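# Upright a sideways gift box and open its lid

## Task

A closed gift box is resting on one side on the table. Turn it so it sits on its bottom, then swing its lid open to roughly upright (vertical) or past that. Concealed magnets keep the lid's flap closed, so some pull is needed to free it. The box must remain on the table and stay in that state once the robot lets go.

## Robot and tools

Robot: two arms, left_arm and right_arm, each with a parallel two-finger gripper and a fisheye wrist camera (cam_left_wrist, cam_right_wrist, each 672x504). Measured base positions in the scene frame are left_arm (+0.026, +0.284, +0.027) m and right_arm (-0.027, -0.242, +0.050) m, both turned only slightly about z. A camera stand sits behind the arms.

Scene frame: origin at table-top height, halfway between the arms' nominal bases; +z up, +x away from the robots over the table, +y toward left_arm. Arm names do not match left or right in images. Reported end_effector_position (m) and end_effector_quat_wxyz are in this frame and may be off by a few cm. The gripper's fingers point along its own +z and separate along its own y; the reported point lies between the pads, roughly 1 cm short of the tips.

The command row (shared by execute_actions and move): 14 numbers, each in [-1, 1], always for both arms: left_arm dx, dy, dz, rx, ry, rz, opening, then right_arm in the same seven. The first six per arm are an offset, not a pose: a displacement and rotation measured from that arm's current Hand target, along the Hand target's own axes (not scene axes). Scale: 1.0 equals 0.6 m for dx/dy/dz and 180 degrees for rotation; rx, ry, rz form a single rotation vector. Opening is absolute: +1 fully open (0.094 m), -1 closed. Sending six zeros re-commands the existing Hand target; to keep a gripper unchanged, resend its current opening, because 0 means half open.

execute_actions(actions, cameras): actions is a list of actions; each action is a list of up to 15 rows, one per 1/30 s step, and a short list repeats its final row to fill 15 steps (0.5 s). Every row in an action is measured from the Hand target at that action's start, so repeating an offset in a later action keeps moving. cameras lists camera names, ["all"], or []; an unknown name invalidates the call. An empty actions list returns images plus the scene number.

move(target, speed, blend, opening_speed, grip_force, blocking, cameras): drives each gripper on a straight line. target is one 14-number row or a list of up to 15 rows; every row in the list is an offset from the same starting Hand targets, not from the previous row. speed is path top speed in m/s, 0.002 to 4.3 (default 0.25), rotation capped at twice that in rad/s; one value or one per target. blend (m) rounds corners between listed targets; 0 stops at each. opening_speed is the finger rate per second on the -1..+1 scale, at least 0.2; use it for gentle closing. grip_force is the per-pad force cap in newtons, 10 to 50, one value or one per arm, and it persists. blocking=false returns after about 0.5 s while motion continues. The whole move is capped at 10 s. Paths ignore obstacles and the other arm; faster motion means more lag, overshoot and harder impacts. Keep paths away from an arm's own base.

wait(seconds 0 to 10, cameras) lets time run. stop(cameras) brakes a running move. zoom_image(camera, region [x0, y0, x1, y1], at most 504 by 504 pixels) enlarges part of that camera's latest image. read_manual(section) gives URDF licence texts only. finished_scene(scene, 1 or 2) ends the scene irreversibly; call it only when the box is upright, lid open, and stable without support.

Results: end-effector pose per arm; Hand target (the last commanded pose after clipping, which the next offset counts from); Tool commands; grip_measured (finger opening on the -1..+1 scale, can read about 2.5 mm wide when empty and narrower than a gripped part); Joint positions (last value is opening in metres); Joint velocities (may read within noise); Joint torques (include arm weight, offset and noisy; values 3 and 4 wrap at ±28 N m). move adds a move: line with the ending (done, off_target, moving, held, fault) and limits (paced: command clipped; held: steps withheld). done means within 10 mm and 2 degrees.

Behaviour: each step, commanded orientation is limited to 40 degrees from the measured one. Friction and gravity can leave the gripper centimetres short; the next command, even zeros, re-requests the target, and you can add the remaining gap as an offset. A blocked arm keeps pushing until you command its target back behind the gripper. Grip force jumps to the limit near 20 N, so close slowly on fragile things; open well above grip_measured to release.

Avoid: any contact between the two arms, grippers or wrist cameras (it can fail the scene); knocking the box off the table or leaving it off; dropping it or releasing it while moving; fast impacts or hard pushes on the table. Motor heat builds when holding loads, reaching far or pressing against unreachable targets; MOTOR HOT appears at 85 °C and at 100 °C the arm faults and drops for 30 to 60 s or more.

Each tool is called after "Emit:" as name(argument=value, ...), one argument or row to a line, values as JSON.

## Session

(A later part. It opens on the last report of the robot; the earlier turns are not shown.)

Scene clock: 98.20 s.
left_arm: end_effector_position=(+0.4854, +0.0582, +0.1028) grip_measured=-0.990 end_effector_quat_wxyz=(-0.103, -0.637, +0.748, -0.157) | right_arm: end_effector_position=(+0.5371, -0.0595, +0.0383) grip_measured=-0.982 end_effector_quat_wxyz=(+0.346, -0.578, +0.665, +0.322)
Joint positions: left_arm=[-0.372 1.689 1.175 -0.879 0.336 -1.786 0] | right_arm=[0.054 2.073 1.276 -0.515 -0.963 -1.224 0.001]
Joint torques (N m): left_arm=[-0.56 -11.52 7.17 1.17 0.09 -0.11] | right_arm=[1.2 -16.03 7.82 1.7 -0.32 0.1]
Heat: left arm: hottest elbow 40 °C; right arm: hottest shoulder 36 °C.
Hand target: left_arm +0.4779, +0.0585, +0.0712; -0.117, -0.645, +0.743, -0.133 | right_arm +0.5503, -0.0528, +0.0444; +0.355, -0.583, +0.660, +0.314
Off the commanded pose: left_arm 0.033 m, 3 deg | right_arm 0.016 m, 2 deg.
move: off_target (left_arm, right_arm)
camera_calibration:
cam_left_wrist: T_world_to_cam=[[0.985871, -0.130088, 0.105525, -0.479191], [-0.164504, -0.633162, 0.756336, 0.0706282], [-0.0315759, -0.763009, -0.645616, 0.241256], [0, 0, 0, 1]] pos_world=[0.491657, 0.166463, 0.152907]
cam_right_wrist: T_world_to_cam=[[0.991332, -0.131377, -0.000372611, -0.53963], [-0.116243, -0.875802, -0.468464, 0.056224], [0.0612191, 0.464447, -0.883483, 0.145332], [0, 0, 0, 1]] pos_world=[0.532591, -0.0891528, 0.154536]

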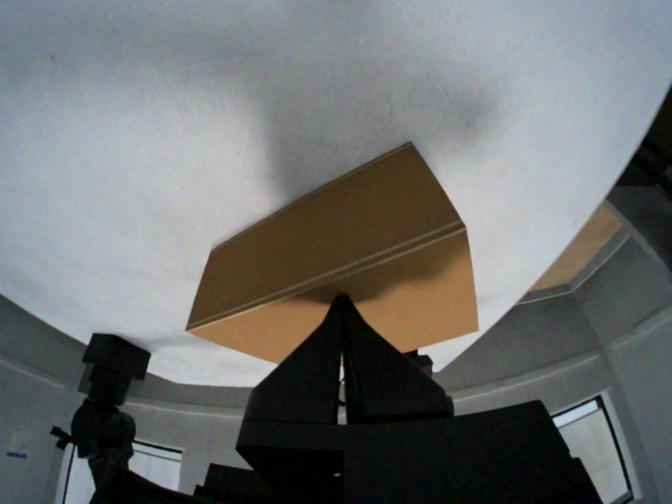

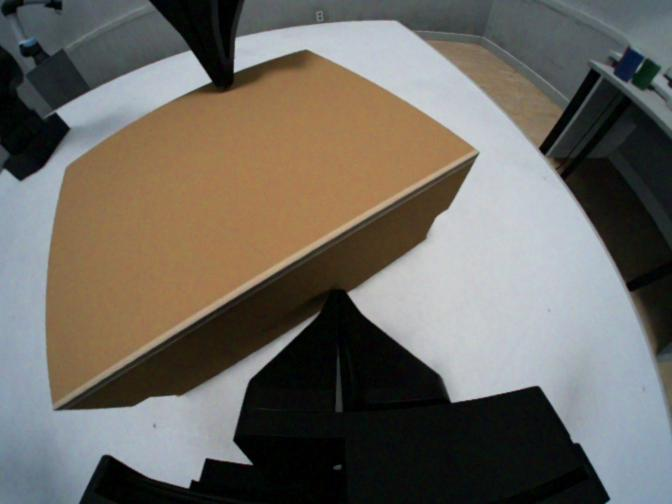

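Emit:
move(
  target=[
    [0,0,0,0,0,0,-1,-0.0185,0.0,0.028,0,0,0,-1],
    [0,0,0,0,0,0,-1,-0.102,0.0,-0.027,0,0,0,-1],
  ],
  speed=0.05,
  blend=0.002,
  cameras=["all"],
)

Scene clock: 100.67 s.
left_arm: end_effector_position=(+0.4854, +0.0582, +0.1028) grip_measured=-0.990 end_effector_quat_wxyz=(-0.103, -0.637, +0.748, -0.157) | right_arm: end_effector_position=(+0.5356, -0.0485, +0.0703) grip_measured=-0.982 end_effector_quat_wxyz=(+0.336, -0.570, +0.676, +0.324)
Joint positions: left_arm=[-0.372 1.689 1.175 -0.879 0.336 -1.786 0] | right_arm=[0.077 2.01 1.281 -0.563 -0.944 -1.164 0.001]
Joint torques (N m): left_arm=[-0.67 -11.4 7.23 1.09 0.07 -0.12] | right_arm=[2.2 -18.55 9.77 0.92 -0.63 0.08]
Heat: left arm: hottest elbow 40 °C; right arm: hottest shoulder 36 °C.
Hand target: left_arm +0.4779, +0.0585, +0.0712; -0.117, -0.645, +0.743, -0.133 | right_arm +0.5530, -0.0329, +0.1043; +0.355, -0.583, +0.660, +0.314
Off the commanded pose: left_arm 0.033 m, 3 deg | right_arm 0.041 m, 3 deg.
move: off_target (left_arm, right_arm)
camera_calibration:
cam_left_wrist: T_world_to_cam=[[0.985871, -0.130088, 0.105525, -0.479191], [-0.164504, -0.633162, 0.756336, 0.0706282], [-0.0315759, -0.763009, -0.645616, 0.241256], [0, 0, 0, 1]] pos_world=[0.491657, 0.166463, 0.152907]
cam_right_wrist: T_world_to_cam=[[0.98869, -0.147509, -0.0270814, -0.534199], [-0.143581, -0.878817, -0.455044, 0.094275], [0.0433237, 0.453786, -0.890057, 0.178019], [0, 0, 0, 1]] pos_world=[0.533981, -0.0767317, 0.18688]

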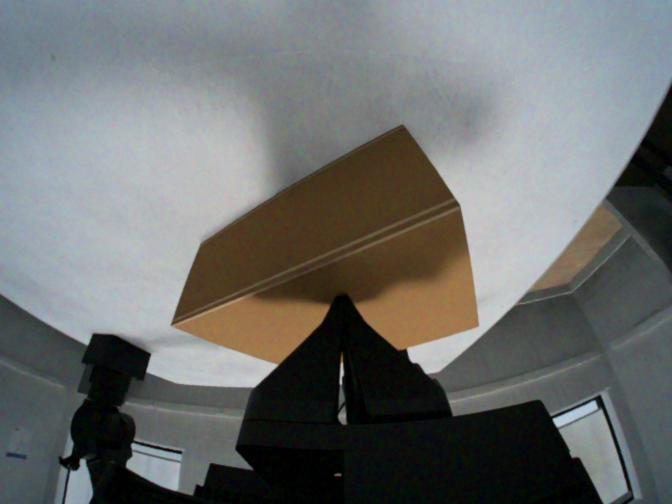

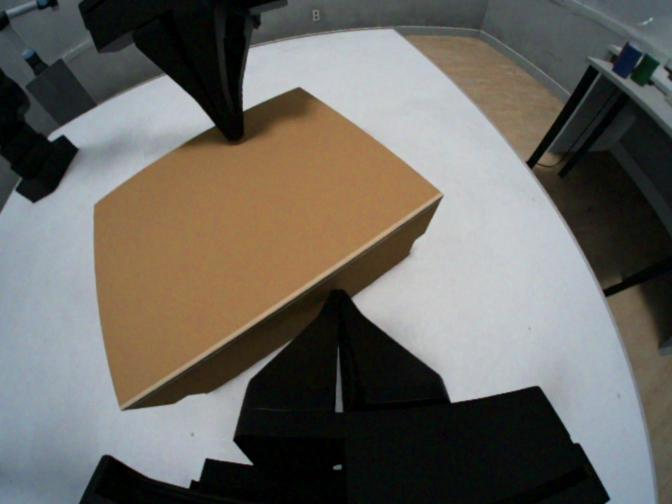

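Emit:
move(
  target=[
    [0,0,0,0,0,0,-1,0.109,-0.025,-0.166,0,0,0,-1],
    [0,0,0,0,0,0,-1,0.144,0.188,-0.248,0.143,-0.034,0.072,-1],
    [0,0,0,0,0,0,-1,0.115,0.283,-0.1615,0.2856,-0.0683,0.1436,-0.36],
  ],
  speed=0.25,
  blend=0.03,
  cameras=["all"],
)

Emit:
zoom_image(
  camera="cam_right_wrist",
  region=[200, 130, 560, 370],
)

Scene clock: 105.77 s.
left_arm: end_effector_position=(+0.4854, +0.0582, +0.1028) grip_measured=-0.990 end_effector_quat_wxyz=(-0.103, -0.637, +0.748, -0.157) | right_arm: end_effector_position=(+0.3730, -0.1330, +0.1031) grip_measured=-0.362 end_effector_quat_wxyz=(+0.559, -0.183, +0.799, +0.122)
Joint positions: left_arm=[-0.372 1.689 1.175 -0.879 0.336 -1.786 0] | right_arm=[0.142 1.567 0.254 0.948 -0.263 -0.11 0.03]
Joint torques (N m): left_arm=[-0.44 -11.4 7.27 1.17 0.08 -0.11] | right_arm=[1.55 -5.19 2.59 2.95 0.12 0.06]
Heat: left arm: hottest elbow 39 °C; right arm: hottest shoulder 36 °C.
Hand target: left_arm +0.4779, +0.0585, +0.0712; -0.117, -0.645, +0.743, -0.133 | right_arm +0.3698, -0.1297, +0.1004; +0.559, -0.181, +0.799, +0.127
Off the commanded pose: left_arm 0.033 m, 3 deg | right_arm 0.005 m, 1 deg.
move: off_target (left_arm)
camera_calibration:
cam_left_wrist: T_world_to_cam=[[0.985871, -0.130088, 0.105525, -0.479191], [-0.164504, -0.633162, 0.756336, 0.0706282], [-0.0315759, -0.763009, -0.645616, 0.241256], [0, 0, 0, 1]] pos_world=[0.491657, 0.166463, 0.152907]
cam_right_wrist: T_world_to_cam=[[0.416534, -0.908407, 0.0359976, -0.279237], [-0.672701, -0.334606, -0.659934, 0.30247], [0.611533, 0.250669, -0.750461, -0.00064002], [0, 0, 0, 1]] pos_world=[0.320175, -0.152292, 0.209182]

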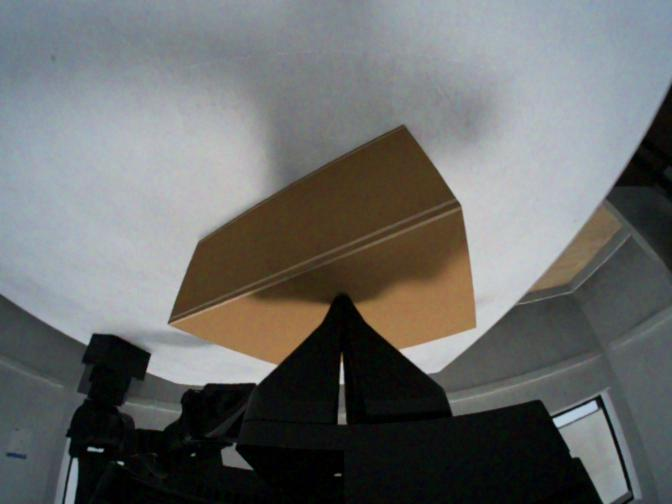

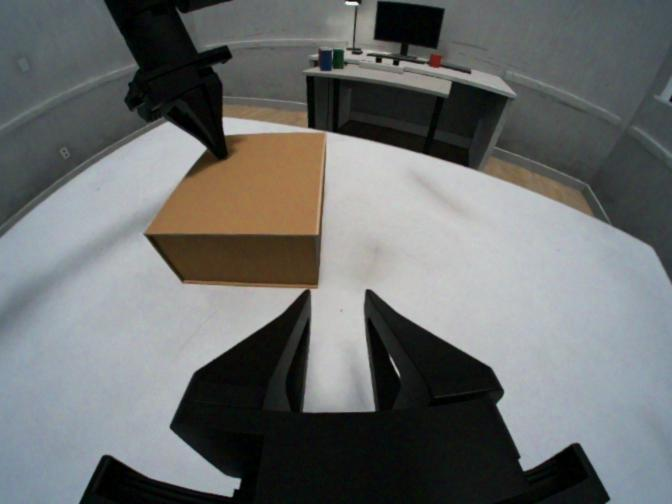

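Scaled by 1.400 from the camera's 672x504 image, which has a finer 960x720 frame.

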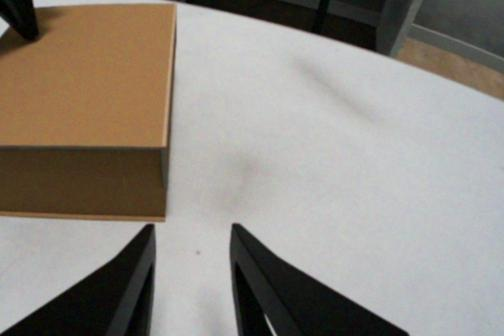

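Emit:
zoom_image(
  camera="cam_right_wrist",
  region=[270, 190, 370, 310],
)

Scaled by 4.200 from the camera's 672x504 image, which has a finer 960x720 frame.

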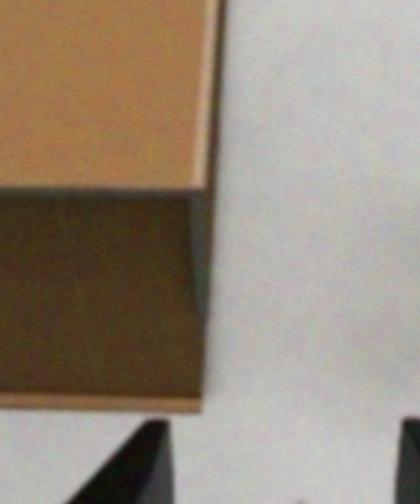

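Emit:
move(
  target=[0,0,0,0,0,0,-1,0.012,0.023,0.0595,0,0,0,-0.36],
  speed=0.12,
  cameras=["cam_right_wrist"],
)

Emit:
zoom_image(
  camera="cam_right_wrist",
  region=[260, 180, 400, 330],
)

Scene clock: 107.30 s.
left_arm: end_effector_position=(+0.4854, +0.0582, +0.1028) grip_measured=-0.990 end_effector_quat_wxyz=(-0.103, -0.637, +0.748, -0.157) | right_arm: end_effector_position=(+0.3809, -0.1099, +0.0754) grip_measured=-0.361 end_effector_quat_wxyz=(+0.546, -0.185, +0.808, +0.122)
Joint positions: left_arm=[-0.372 1.689 1.175 -0.879 0.336 -1.786 0] | right_arm=[0.222 1.708 0.294 1.025 -0.19 -0.083 0.03]
Joint torques (N m): left_arm=[-0.5 -11.16 7.27 1.13 0.08 -0.11] | right_arm=[1.55 -6.36 4.27 3.08 0.12 0.09]
Heat: left arm: hottest elbow 39 °C; right arm: hottest shoulder 36 °C.
Hand target: left_arm +0.4779, +0.0585, +0.0712; -0.117, -0.645, +0.743, -0.133 | right_arm +0.3918, -0.1039, +0.0814; +0.559, -0.181, +0.799, +0.127
Off the commanded pose: left_arm 0.033 m, 3 deg | right_arm 0.014 m, 2 deg.
move: off_target (left_arm, right_arm)
camera_calibration:
cam_right_wrist: T_world_to_cam=[[0.419408, -0.907272, 0.0309042, -0.261135], [-0.691157, -0.341205, -0.637088, 0.301916], [0.588557, 0.24584, -0.770171, -0.0224141], [0, 0, 0, 1]] pos_world=[0.331386, -0.128394, 0.183155]
Images, in order (width x height): cam_right_wrist 672x504.

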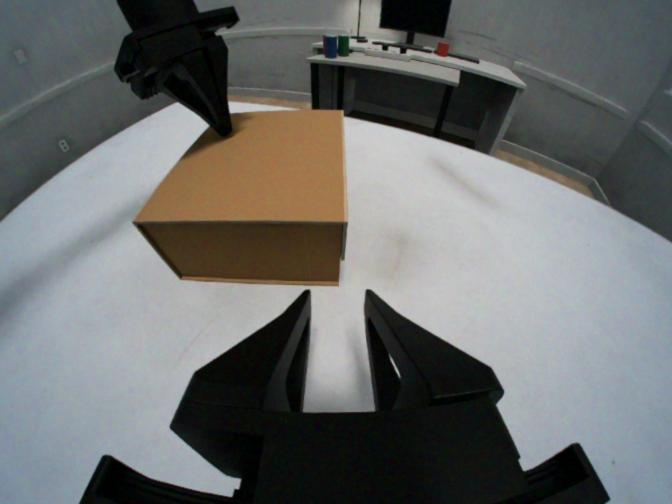

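Scaled by 3.360 from the camera's 672x504 image, which has a finer 960x720 frame.

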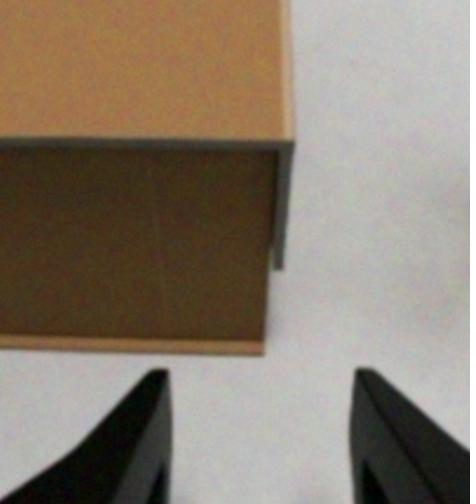

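Emit:
move(
  target=[0,0,0,0,0,0,-1,-0.016,-0.01,0.061,0,0,0,-0.36],
  speed=0.06,
  cameras=["cam_right_wrist"],
)

Emit:
zoom_image(
  camera="cam_right_wrist",
  region=[270, 190, 410, 340],
)

Scene clock: 109.03 s.
left_arm: end_effector_position=(+0.4854, +0.0582, +0.1028) grip_measured=-0.990 end_effector_quat_wxyz=(-0.103, -0.637, +0.748, -0.157) | right_arm: end_effector_position=(+0.4198, -0.0998, +0.0791) grip_measured=-0.361 end_effector_quat_wxyz=(+0.560, -0.183, +0.799, +0.121)
Joint positions: left_arm=[-0.372 1.689 1.175 -0.879 0.336 -1.786 0] | right_arm=[0.225 1.762 0.395 1.01 -0.186 -0.081 0.03]
Joint torques (N m): left_arm=[-0.32 -11.28 7.25 1.18 0.09 -0.11] | right_arm=[1.67 -8.35 4.97 1.78 0.14 0.07]
Heat: left arm: hottest elbow 39 °C; right arm: hottest shoulder 36 °C.
Hand target: left_arm +0.4779, +0.0585, +0.0712; -0.117, -0.645, +0.743, -0.133 | right_arm +0.4285, -0.0932, +0.0779; +0.559, -0.181, +0.799, +0.127
Off the commanded pose: left_arm 0.033 m, 3 deg | right_arm 0.011 m, 1 deg.
move: off_target (left_arm, right_arm)
camera_calibration:
cam_right_wrist: T_world_to_cam=[[0.41635, -0.908448, 0.0370865, -0.267759], [-0.671456, -0.334725, -0.66114, 0.328772], [0.613024, 0.250364, -0.749346, -0.0563384], [0, 0, 0, 1]] pos_world=[0.366774, -0.119092, 0.185077]
Images, in order (width x height): cam_right_wrist 672x504.

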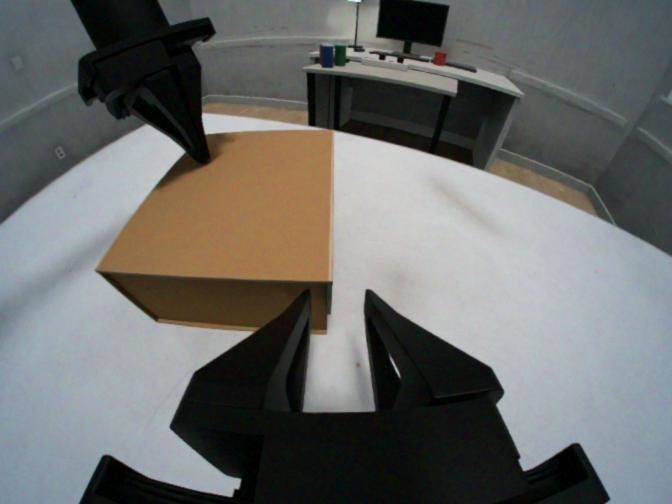

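Scaled by 3.360 from the camera's 672x504 image, which has a finer 960x720 frame.

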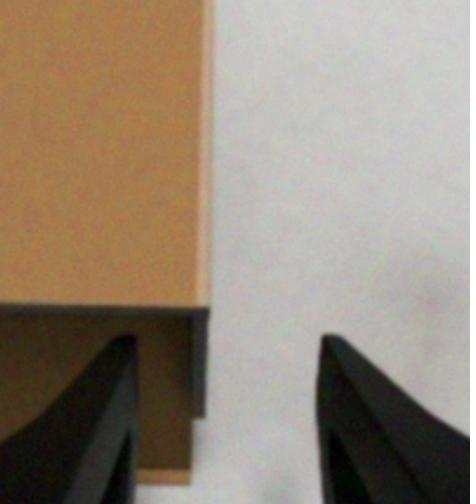

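Emit:
move(
  target=[0,0,0,0,0,0,-1,0,0,0,0,0,0,-1],
  opening_speed=0.4,
  grip_force=30,
  cameras=["cam_right_wrist"],
)

Emit:
zoom_image(
  camera="cam_right_wrist",
  region=[270, 190, 410, 340],
)

Scene clock: 111.10 s.
left_arm: end_effector_position=(+0.4854, +0.0582, +0.1028) grip_measured=-0.990 end_effector_quat_wxyz=(-0.103, -0.637, +0.748, -0.157) | right_arm: end_effector_position=(+0.4197, -0.0998, +0.0790) grip_measured=-0.971 end_effector_quat_wxyz=(+0.560, -0.183, +0.799, +0.122)
Joint positions: left_arm=[-0.372 1.689 1.175 -0.879 0.336 -1.786 0] | right_arm=[0.225 1.762 0.395 1.01 -0.186 -0.08 0.001]
Joint torques (N m): left_arm=[-0.91 -11.28 7.27 1.16 0.1 -0.11] | right_arm=[1.9 -7.47 5 1.74 0.14 0.07]
Heat: left arm: hottest elbow 39 °C; right arm: hottest shoulder 36 °C.
Hand target: left_arm +0.4779, +0.0585, +0.0712; -0.117, -0.645, +0.743, -0.133 | right_arm +0.4285, -0.0932, +0.0779; +0.559, -0.181, +0.799, +0.127
Off the commanded pose: left_arm 0.033 m, 3 deg | right_arm 0.011 m, 1 deg.
grip_force (N): 30, 30
move: off_target (left_arm, right_arm)
camera_calibration:
cam_right_wrist: T_world_to_cam=[[0.416201, -0.908534, 0.0366355, -0.267627], [-0.671819, -0.334412, -0.660929, 0.328838], [0.612728, 0.250467, -0.749554, -0.0562535], [0, 0, 0, 1]] pos_world=[0.366774, -0.119091, 0.184978]
Images, in order (width x height): cam_right_wrist 672x504.

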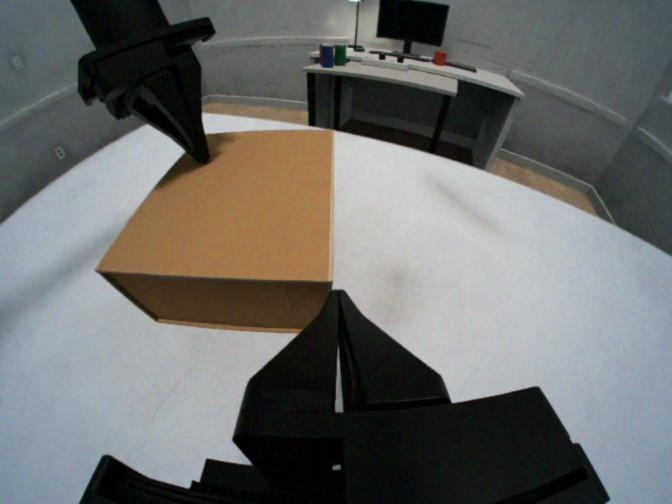

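Scaled by 3.360 from the camera's 672x504 image, which has a finer 960x720 frame.

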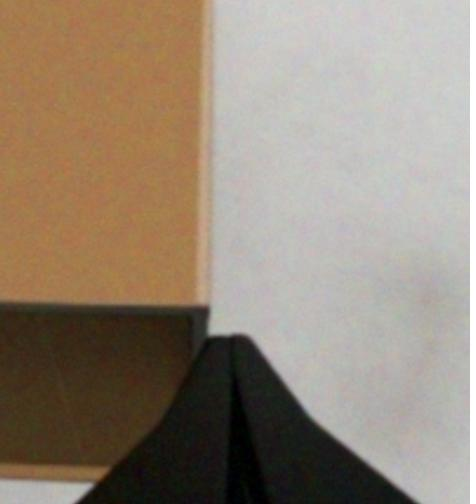

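Emit:
move(
  target=[
    [0,0,0,0,0,0,-1,0,0,0,0,0,0,-0.5],
    [0,0,0,0,0,0,-1,-0.003,0.0085,0.017,0,0,0,-0.5],
  ],
  speed=0.06,
  cameras=["cam_right_wrist"],
)

Emit:
zoom_image(
  camera="cam_right_wrist",
  region=[270, 190, 410, 340],
)

Scene clock: 112.93 s.
left_arm: end_effector_position=(+0.4862, +0.0579, +0.1030) grip_measured=-0.990 end_effector_quat_wxyz=(-0.102, -0.637, +0.748, -0.159) | right_arm: end_effector_position=(+0.4246, -0.0921, +0.0753) grip_measured=-0.501 end_effector_quat_wxyz=(+0.557, -0.183, +0.801, +0.121)
Joint positions: left_arm=[-0.372 1.689 1.175 -0.875 0.336 -1.786 0] | right_arm=[0.246 1.78 0.415 1.003 -0.165 -0.074 0.023]
Joint torques (N m): left_arm=[-0.44 -11.22 7.31 1.07 0.09 -0.11] | right_arm=[1.55 -7.77 5.18 1.83 0.12 0.04]
Heat: left arm: hottest elbow 39 °C; right arm: hottest shoulder 35 °C.
Hand target: left_arm +0.4779, +0.0585, +0.0712; -0.117, -0.645, +0.743, -0.133 | right_arm +0.4354, -0.0841, +0.0760; +0.559, -0.181, +0.799, +0.127
Off the commanded pose: left_arm 0.033 m, 4 deg | right_arm 0.013 m, 1 deg.
grip_force (N): 30, 30
move: off_target (left_arm, right_arm)
camera_calibration:
cam_right_wrist: T_world_to_cam=[[0.415779, -0.908739, 0.0363586, -0.262341], [-0.67587, -0.33549, -0.656237, 0.333574], [0.608545, 0.248276, -0.753679, -0.0620277], [0, 0, 0, 1]] pos_world=[0.372276, -0.111089, 0.181693]
Images, in order (width x height): cam_right_wrist 672x504.

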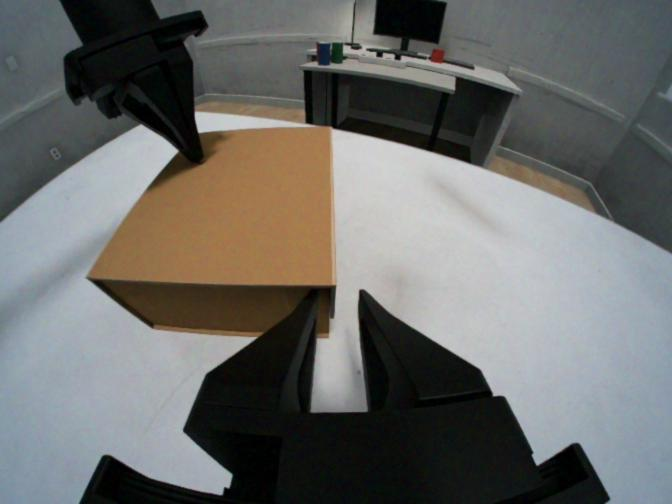

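Scaled by 3.360 from the camera's 672x504 image, which has a finer 960x720 frame.

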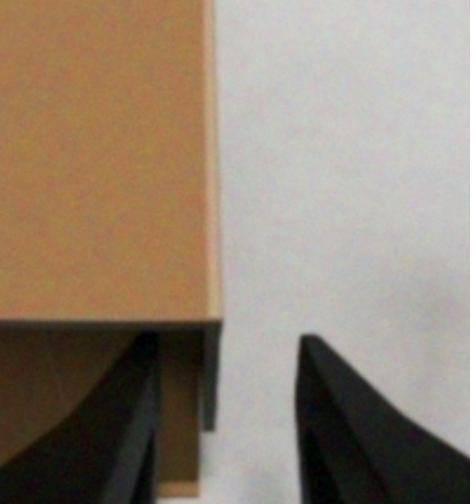

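Emit:
move(
  target=[0,0,0,0,0,0,-1,-0.005,0.006,0.016,0,0,0,-0.5],
  speed=0.06,
  cameras=["cam_right_wrist"],
)

Emit:
zoom_image(
  camera="cam_right_wrist",
  region=[270, 190, 410, 340],
)

Scene clock: 113.97 s.
left_arm: end_effector_position=(+0.4868, +0.0577, +0.1031) grip_measured=-0.990 end_effector_quat_wxyz=(-0.102, -0.636, +0.748, -0.160) | right_arm: end_effector_position=(+0.4316, -0.0859, +0.0743) grip_measured=-0.501 end_effector_quat_wxyz=(+0.557, -0.183, +0.801, +0.120)
Joint positions: left_arm=[-0.372 1.689 1.175 -0.873 0.336 -1.786 0] | right_arm=[0.26 1.791 0.438 0.989 -0.15 -0.068 0.023]
Joint torques (N m): left_arm=[-0.5 -11.34 7.35 0.88 0.1 -0.1] | right_arm=[1.38 -7.94 5.6 1.88 0.12 0.11]
Heat: left arm: hottest elbow 39 °C; right arm: hottest shoulder 35 °C.
Hand target: left_arm +0.4779, +0.0585, +0.0712; -0.117, -0.645, +0.743, -0.133 | right_arm +0.4430, -0.0766, +0.0756; +0.559, -0.181, +0.799, +0.127
Off the commanded pose: left_arm 0.033 m, 4 deg | right_arm 0.015 m, 1 deg.
grip_force (N): 30, 30
move: off_target (left_arm, right_arm)
camera_calibration:
cam_right_wrist: T_world_to_cam=[[0.414006, -0.909539, 0.0365648, -0.258926], [-0.677721, -0.334806, -0.654675, 0.340428], [0.607695, 0.246259, -0.755026, -0.068394], [0, 0, 0, 1]] pos_world=[0.379475, -0.104684, 0.180698]
Images, in order (width x height): cam_right_wrist 672x504.

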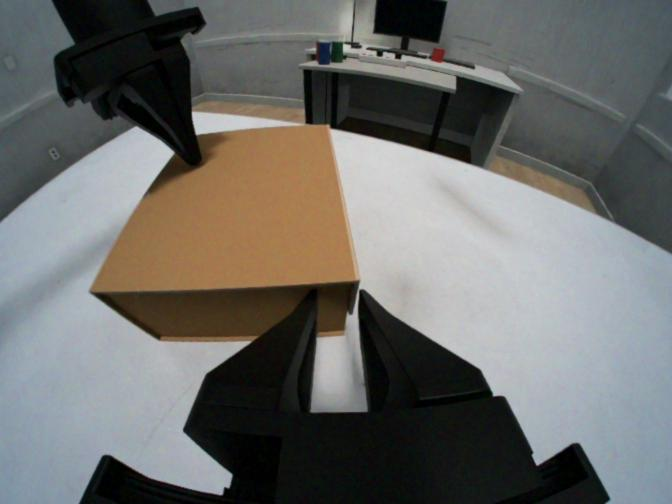

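Scaled by 3.360 from the camera's 672x504 image, which has a finer 960x720 frame.

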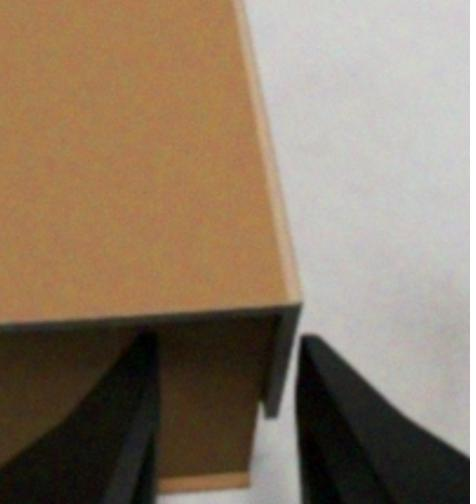

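Emit:
move(
  target=[0,0,0,0,0,0,-1,0,0,0,0,0,0,-1],
  opening_speed=0.4,
  cameras=["cam_right_wrist"],
)

Emit:
zoom_image(
  camera="cam_right_wrist",
  region=[270, 190, 410, 340],
)

Scene clock: 115.63 s.
left_arm: end_effector_position=(+0.4868, +0.0577, +0.1031) grip_measured=-0.990 end_effector_quat_wxyz=(-0.102, -0.636, +0.748, -0.160) | right_arm: end_effector_position=(+0.4320, -0.0865, +0.0741) grip_measured=-0.948 end_effector_quat_wxyz=(+0.557, -0.181, +0.802, +0.118)
Joint positions: left_arm=[-0.372 1.689 1.175 -0.873 0.336 -1.786 0] | right_arm=[0.26 1.791 0.438 0.989 -0.144 -0.067 0.002]
Joint torques (N m): left_arm=[-0.38 -11.4 7.34 0.88 0.09 -0.12] | right_arm=[1.79 -8.06 5.61 1.87 -0.11 0.09]
Heat: left arm: hottest elbow 39 °C; right arm: hottest shoulder 35 °C.
Hand target: left_arm +0.4779, +0.0585, +0.0712; -0.117, -0.645, +0.743, -0.133 | right_arm +0.4429, -0.0765, +0.0755; +0.559, -0.181, +0.799, +0.127
Off the commanded pose: left_arm 0.033 m, 4 deg | right_arm 0.015 m, 1 deg.
grip_force (N): 30, 30
move: off_target (left_arm, right_arm)
camera_calibration:
cam_right_wrist: T_world_to_cam=[[0.408971, -0.91179, 0.0371685, -0.257648], [-0.679798, -0.33158, -0.654163, 0.341536], [0.608784, 0.242267, -0.75544, -0.0693604], [0, 0, 0, 1]] pos_world=[0.379772, -0.104871, 0.180599]
Images, in order (width x height): cam_right_wrist 672x504.

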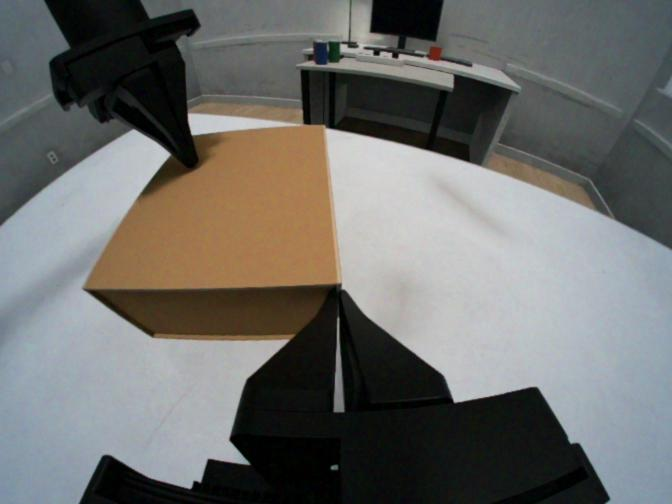

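Scaled by 3.360 from the camera's 672x504 image, which has a finer 960x720 frame.

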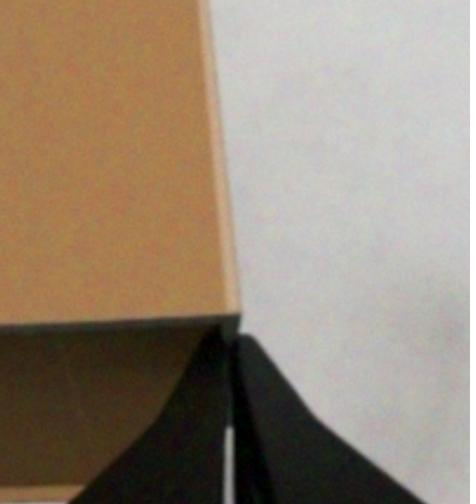

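Emit:
move(
  target=[0,0,0,0,0,0,-1,-0.05,-0.027,-0.032,0,0,0,-1],
  speed=0.05,
  grip_force=50,
  cameras=["all"],
)

Emit:
zoom_image(
  camera="cam_right_wrist",
  region=[270, 190, 410, 340],
)

Scene clock: 117.13 s.
left_arm: end_effector_position=(+0.4866, +0.0572, +0.1032) grip_measured=-0.990 end_effector_quat_wxyz=(-0.103, -0.636, +0.748, -0.161) | right_arm: end_effector_position=(+0.4299, -0.0936, +0.0835) grip_measured=-0.982 end_effector_quat_wxyz=(+0.533, -0.181, +0.817, +0.127)
Joint positions: left_arm=[-0.372 1.689 1.175 -0.873 0.339 -1.786 0] | right_arm=[0.232 1.7 0.441 0.841 -0.187 -0.066 0.001]
Joint torques (N m): left_arm=[-0.44 -11.11 7.31 0.92 -0.04 -0.11] | right_arm=[-0.32 -12.04 4.9 2.07 -0.32 -0.11]
Heat: left arm: hottest elbow 39 °C; right arm: hottest shoulder 35 °C.
Hand target: left_arm +0.4779, +0.0585, +0.0712; -0.117, -0.645, +0.743, -0.133 | right_arm +0.4430, -0.0946, +0.1104; +0.559, -0.181, +0.799, +0.127
Off the commanded pose: left_arm 0.033 m, 4 deg | right_arm 0.030 m, 4 deg.
move: off_target (left_arm, right_arm)
camera_calibration:
cam_left_wrist: T_world_to_cam=[[0.985274, -0.130138, 0.110904, -0.480774], [-0.168522, -0.629417, 0.758574, 0.0714451], [-0.028915, -0.766093, -0.642079, 0.239349], [0, 0, 0, 1]] pos_world=[0.492655, 0.165765, 0.152804]
cam_right_wrist: T_world_to_cam=[[0.420837, -0.907064, 0.0114549, -0.266125], [-0.712451, -0.338309, -0.614785, 0.35397], [0.561524, 0.250563, -0.788612, -0.0352931], [0, 0, 0, 1]] pos_world=[0.384, -0.112798, 0.192831]

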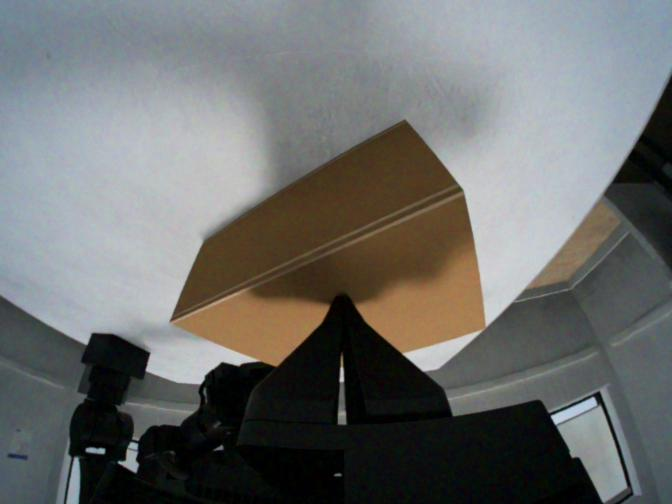

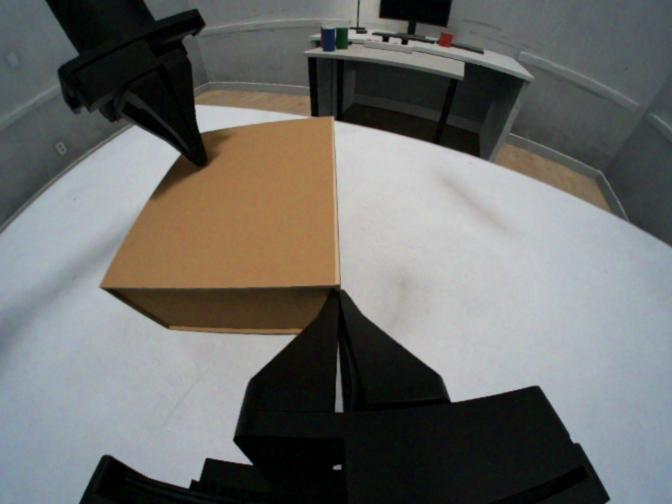

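Scaled by 3.360 from the camera's 672x504 image, which has a finer 960x720 frame.

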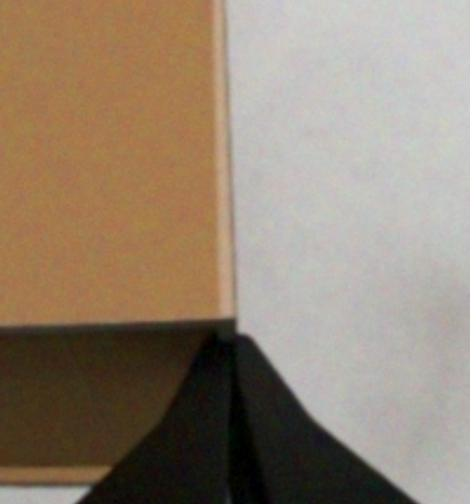

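Emit:
move(
  target=[0,0,0,0,0,0,-1,-0.053,0,-0.0015,0,0,0,-1],
  speed=0.05,
  cameras=["all"],
)

Emit:
zoom_image(
  camera="cam_right_wrist",
  region=[250, 190, 410, 360],
)

Scene clock: 118.53 s.
left_arm: end_effector_position=(+0.4864, +0.0566, +0.1046) grip_measured=-0.990 end_effector_quat_wxyz=(-0.104, -0.636, +0.748, -0.162) | right_arm: end_effector_position=(+0.4243, -0.0950, +0.0975) grip_measured=-0.981 end_effector_quat_wxyz=(+0.516, -0.182, +0.828, +0.126)
Joint positions: left_arm=[-0.372 1.687 1.175 -0.873 0.342 -1.786 0] | right_arm=[0.232 1.601 0.441 0.7 -0.187 -0.068 0.001]
Joint torques (N m): left_arm=[-0.62 -10.99 7.38 0.88 -0.17 -0.12] | right_arm=[0.56 -12.45 8.24 2.28 -0.07 -0.04]
Heat: left arm: hottest elbow 39 °C; right arm: hottest shoulder 35 °C.
Hand target: left_arm +0.4779, +0.0585, +0.0712; -0.117, -0.645, +0.743, -0.133 | right_arm +0.4520, -0.0903, +0.1406; +0.559, -0.181, +0.799, +0.127
Off the commanded pose: left_arm 0.035 m, 4 deg | right_arm 0.052 m, 6 deg.
move: off_target (left_arm, right_arm)
camera_calibration:
cam_left_wrist: T_world_to_cam=[[0.985087, -0.130289, 0.112374, -0.480936], [-0.169624, -0.625989, 0.761161, 0.0700737], [-0.028826, -0.768871, -0.638754, 0.239523], [0, 0, 0, 1]] pos_world=[0.492554, 0.165367, 0.153704]
cam_right_wrist: T_world_to_cam=[[0.421887, -0.906632, 0.00553795, -0.265106], [-0.735624, -0.345868, -0.582437, 0.364042], [0.529971, 0.241648, -0.812857, -0.00599328], [0, 0, 0, 1]] pos_world=[0.382819, -0.112994, 0.208628]

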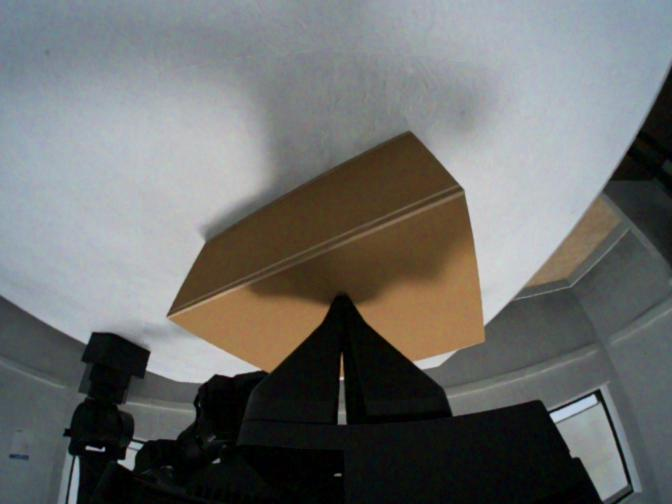

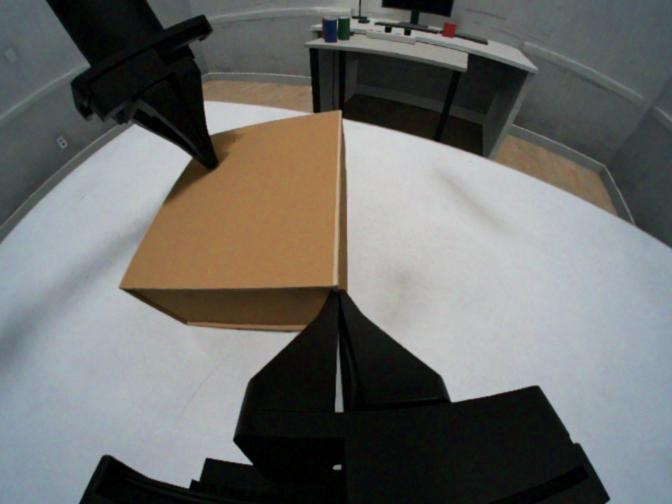

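Scaled by 2.965 from the camera's 672x504 image, which has a finer 960x720 frame.

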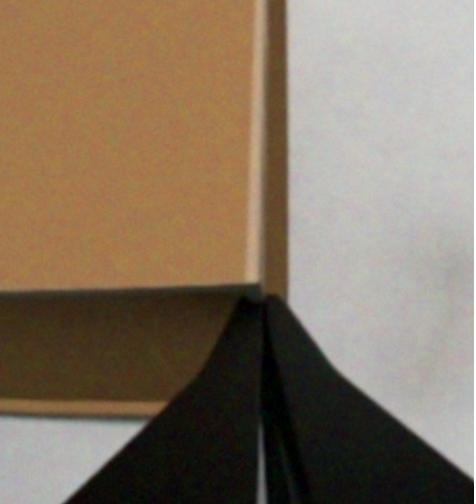

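Emit:
move(
  target=[
    [0,0,0,0,0,0,-1,0.094,0,0.034,0,0,0,-1],
    [0,0,0,0,0,0,-1,0.116,-0.018,-0.124,0,0,0,-1],
  ],
  speed=0.06,
  blend=0.003,
  cameras=["all"],
)

Scene clock: 122.83 s.
left_arm: end_effector_position=(+0.4811, +0.0580, +0.0862) grip_measured=-0.990 end_effector_quat_wxyz=(-0.110, -0.638, +0.748, -0.147) | right_arm: end_effector_position=(+0.3696, -0.1379, +0.0867) grip_measured=-0.981 end_effector_quat_wxyz=(+0.541, -0.177, +0.812, +0.131)
Joint positions: left_arm=[-0.375 1.715 1.163 -0.866 0.337 -1.786 0] | right_arm=[0.12 1.61 0.253 0.948 -0.29 -0.1 0.001]
Joint torques (N m): left_arm=[-0.15 -12.98 8.18 0.66 0.01 -0.12] | right_arm=[-0.09 -8.59 2.48 2.76 -0.35 -0.14]
Heat: left arm: hottest elbow 38 °C; right arm: hottest shoulder 35 °C.
Hand target: left_arm +0.4778, +0.0585, +0.0711; -0.117, -0.645, +0.743, -0.133 | right_arm +0.3721, -0.1403, +0.1007; +0.559, -0.181, +0.799, +0.127
Off the commanded pose: left_arm 0.015 m, 2 deg | right_arm 0.014 m, 3 deg.
move: off_target (left_arm, right_arm)
camera_calibration:
cam_left_wrist: T_world_to_cam=[[0.987768, -0.13368, 0.0802767, -0.471698], [-0.147759, -0.637938, 0.755779, 0.0746363], [-0.0498213, -0.758396, -0.649887, 0.239064], [0, 0, 0, 1]] pos_world=[0.488867, 0.165862, 0.136823]
cam_right_wrist: T_world_to_cam=[[0.41694, -0.908921, 0.00493021, -0.279312], [-0.7044, -0.326541, -0.630232, 0.29795], [0.574441, 0.259296, -0.776392, 0.00738413], [0, 0, 0, 1]] pos_world=[0.322091, -0.158494, 0.194888]

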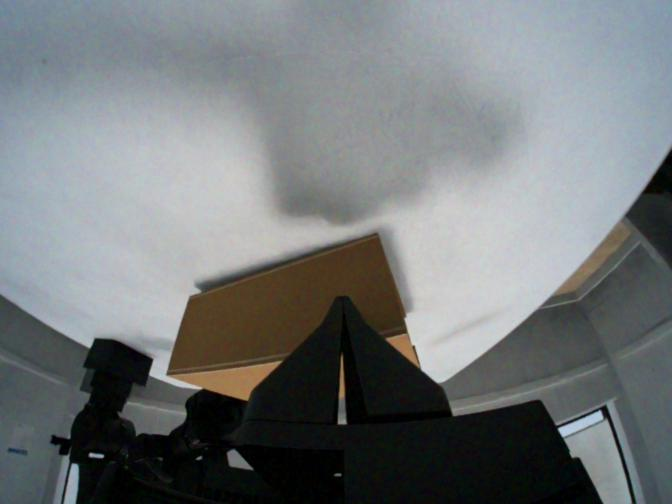

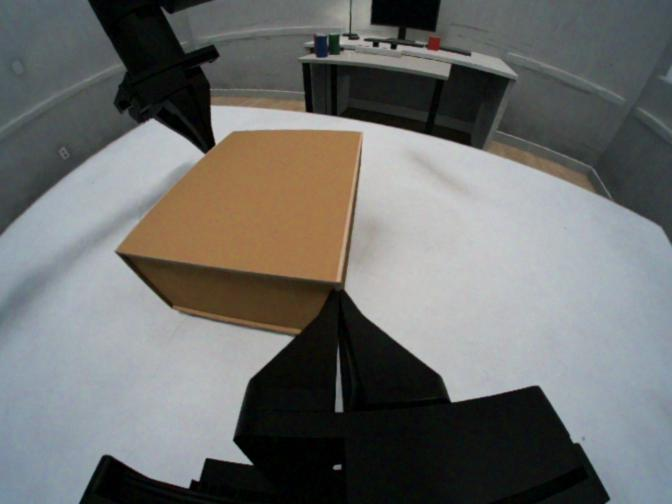

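Emit:
move(
  target=[-0.05,0,-0.16,0,0,0,-1,0.047,0,0.017,0,0,0,-1],
  speed=0.05,
  cameras=["all"],
)

Emit:
zoom_image(
  camera="cam_right_wrist",
  region=[110, 200, 390, 360],
)

Scene clock: 126.53 s.
left_arm: end_effector_position=(+0.4641, +0.1200, +0.1277) grip_measured=-0.990 end_effector_quat_wxyz=(-0.130, -0.651, +0.740, -0.110) | right_arm: end_effector_position=(+0.3715, -0.1375, +0.0717) grip_measured=-0.981 end_effector_quat_wxyz=(+0.555, -0.178, +0.802, +0.130)
Joint positions: left_arm=[-0.261 1.632 1.184 -1.093 0.342 -1.682 0] | right_arm=[0.12 1.75 0.253 1.122 -0.291 -0.101 0.001]
Joint torques (N m): left_arm=[0.15 -15.56 12.67 -0.12 0.34 0.19] | right_arm=[-0.67 -5.83 1.68 2.88 -0.33 -0.14]
Heat: left arm: hottest elbow 39 °C; right arm: hottest shoulder 35 °C.
Hand target: left_arm +0.4821, +0.1196, +0.1506; -0.117, -0.645, +0.744, -0.133 | right_arm +0.3720, -0.1404, +0.0707; +0.559, -0.181, +0.799, +0.127
Off the commanded pose: left_arm 0.029 m, 3 deg | right_arm 0.003 m, 1 deg.
move: off_target (left_arm)
camera_calibration:
cam_left_wrist: T_world_to_cam=[[0.992859, -0.119175, -0.00527222, -0.443166], [-0.0754977, -0.661972, 0.745717, 0.0509819], [-0.0923605, -0.739994, -0.666242, 0.331901], [0, 0, 0, 1]] pos_world=[0.474505, 0.226539, 0.180772]
cam_right_wrist: T_world_to_cam=[[0.41775, -0.908433, 0.0153273, -0.280603], [-0.681473, -0.324449, -0.655993, 0.28364], [0.600899, 0.263596, -0.754611, -0.0162501], [0, 0, 0, 1]] pos_world=[0.32028, -0.158599, 0.178104]

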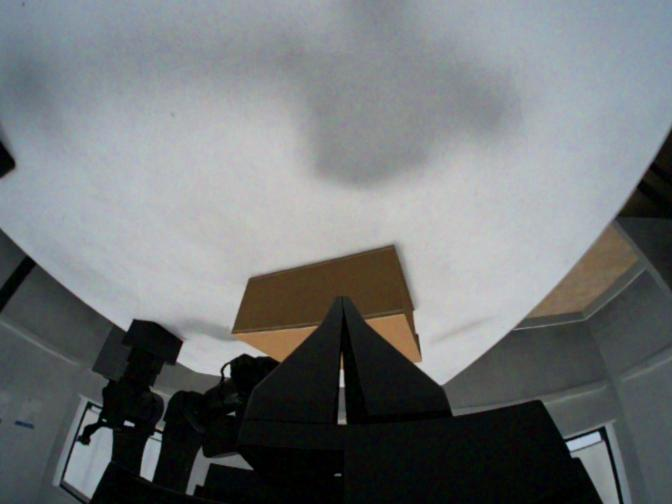

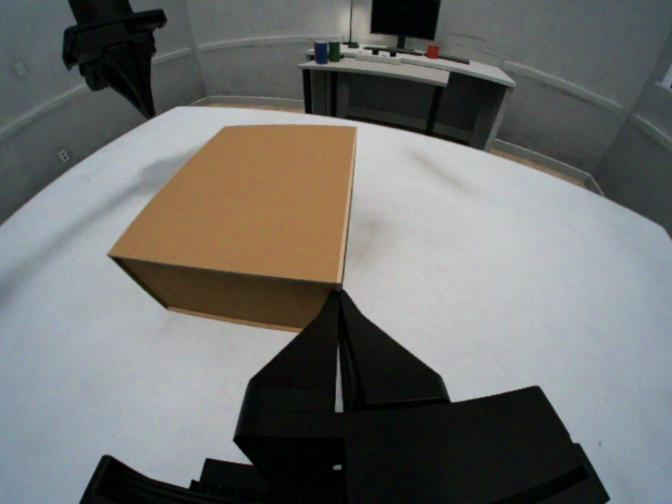

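Scaled by 1.800 from the camera's 672x504 image, which has a finer 960x720 frame.

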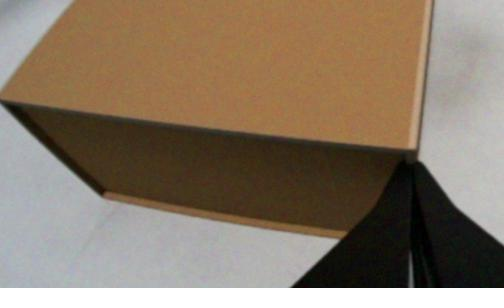

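Emit:
move(
  target=[
    [0.21,0.277,-0.025,0.123,-0.2145,0.634,-1,0,0,0,0,0,0,-1],
    [0.235,0.242,0.229,0.123,-0.2145,0.634,-1,0,0,0,0,0,0,-1],
  ],
  speed=0.25,
  blend=0.02,
  cameras=["all"],
)

Scene clock: 133.00 s.
left_arm: end_effector_position=(+0.3152, -0.0302, +0.0634) grip_measured=-0.990 end_effector_quat_wxyz=(+0.356, +0.246, +0.897, -0.093) | right_arm: end_effector_position=(+0.3715, -0.1375, +0.0715) grip_measured=-0.981 end_effector_quat_wxyz=(+0.555, -0.178, +0.802, +0.130)
Joint positions: left_arm=[-0.966 1.402 0.519 0.02 -0.279 -0.299 0] | right_arm=[0.12 1.75 0.253 1.122 -0.291 -0.101 0.001]
Joint torques (N m): left_arm=[-0.62 -7.18 8.72 2.25 -0.32 -0.13] | right_arm=[0.03 -5.83 1.78 3.02 -0.33 -0.12]
Heat: left arm: hottest elbow 39 °C; right arm: hottest shoulder 35 °C.
Hand target: left_arm +0.3184, -0.0397, +0.0637; +0.360, +0.242, +0.896, -0.099 | right_arm +0.3719, -0.1404, +0.0706; +0.559, -0.181, +0.799, +0.127
Off the commanded pose: left_arm 0.010 m, 1 deg | right_arm 0.003 m, 1 deg.
move: done
camera_calibration:
cam_left_wrist: T_world_to_cam=[[-0.505687, -0.862717, 0.000618618, 0.135933], [-0.835157, 0.489353, -0.251092, 0.325645], [0.216318, -0.127491, -0.967963, 0.104564], [0, 0, 0, 1]] pos_world=[0.318085, -0.0287529, 0.182897]
cam_right_wrist: T_world_to_cam=[[0.417836, -0.908395, 0.0152382, -0.280608], [-0.68167, -0.324549, -0.65574, 0.283577], [0.600616, 0.263604, -0.754833, -0.0161938], [0, 0, 0, 1]] pos_world=[0.32028, -0.158599, 0.178005]

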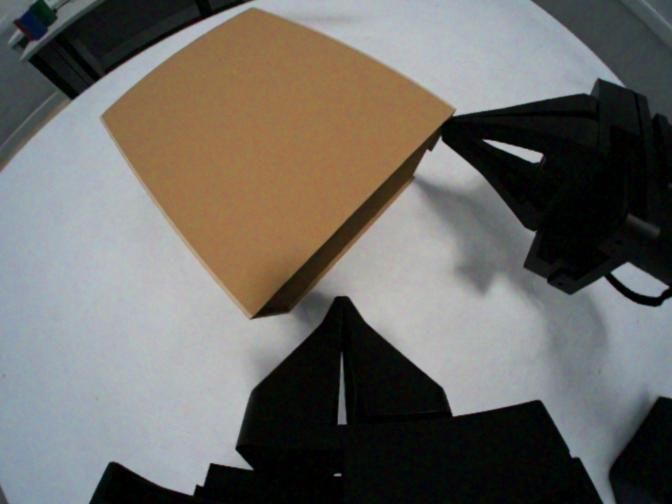

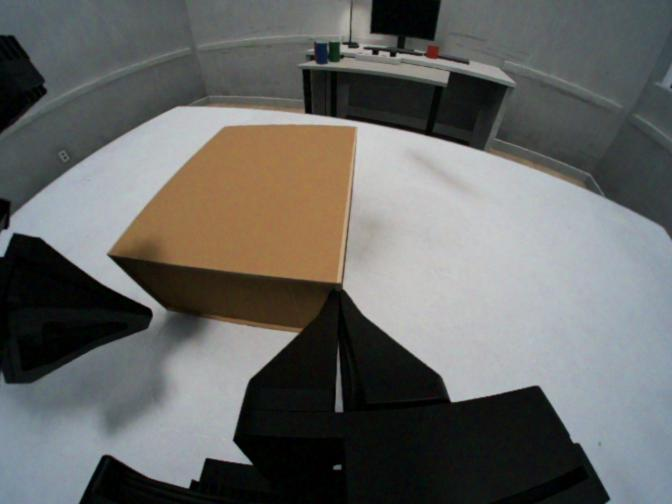

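Emit:
move(
  target=[
    [-0.084,0.1145,-0.234,0,0,0,-1,0,0,0,0,0,0,-1],
    [-0.182,0.356,-0.024,-0.123,0.2145,-0.634,-1,0,0,0,0,0,0,-1],
    [-0.078,0.342,0.096,-0.123,0.2145,-0.634,-1,0,0,0,0,0,0,-1],
  ],
  speed=0.3,
  blend=0.03,
  cameras=["all"],
)

Scene clock: 140.60 s.
left_arm: end_effector_position=(+0.4844, +0.1039, +0.0626) grip_measured=-0.990 end_effector_quat_wxyz=(-0.112, -0.641, +0.747, -0.135) | right_arm: end_effector_position=(+0.3715, -0.1375, +0.0715) grip_measured=-0.981 end_effector_quat_wxyz=(+0.555, -0.178, +0.802, +0.130)
Joint positions: left_arm=[-0.284 1.741 1.129 -0.86 0.339 -1.692 0] | right_arm=[0.12 1.75 0.253 1.122 -0.291 -0.101 0.001]
Joint torques (N m): left_arm=[0.21 -13.57 8.42 0.72 0.33 -0.14] | right_arm=[-0.21 -6.07 1.74 3.06 -0.31 -0.15]
Heat: left arm: hottest elbow 40 °C; right arm: hottest shoulder 34 °C.
Hand target: left_arm +0.4854, +0.1003, +0.0540; -0.117, -0.645, +0.743, -0.133 | right_arm +0.3719, -0.1404, +0.0706; +0.559, -0.181, +0.799, +0.127
Off the commanded pose: left_arm 0.009 m, 1 deg | right_arm 0.003 m, 1 deg.
move: done
camera_calibration:
cam_left_wrist: T_world_to_cam=[[0.989348, -0.132377, 0.0605517, -0.466639], [-0.132773, -0.650076, 0.748179, 0.116726], [-0.0596782, -0.748249, -0.660728, 0.263208], [0, 0, 0, 1]] pos_world=[0.492875, 0.211054, 0.114833]
cam_right_wrist: T_world_to_cam=[[0.417836, -0.908395, 0.0152382, -0.280608], [-0.68167, -0.324549, -0.65574, 0.283577], [0.600616, 0.263604, -0.754833, -0.0161938], [0, 0, 0, 1]] pos_world=[0.32028, -0.158599, 0.178005]

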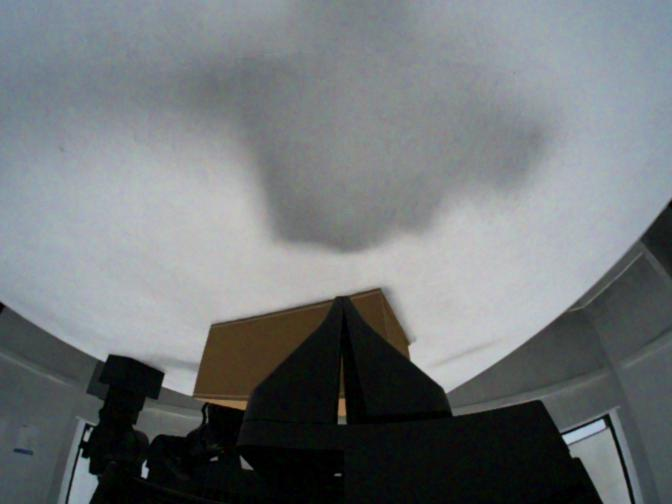

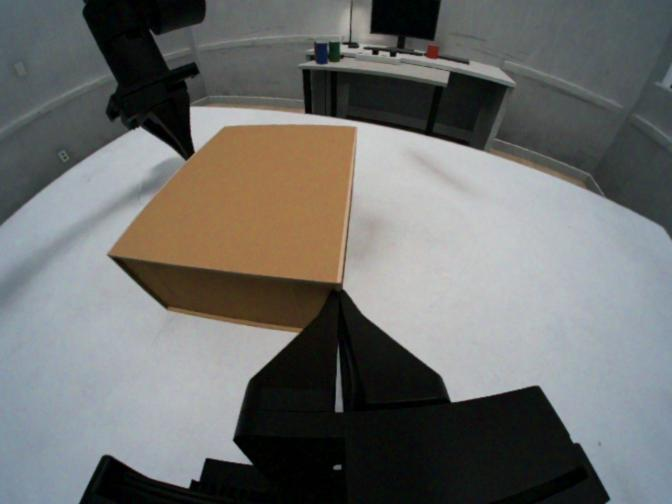

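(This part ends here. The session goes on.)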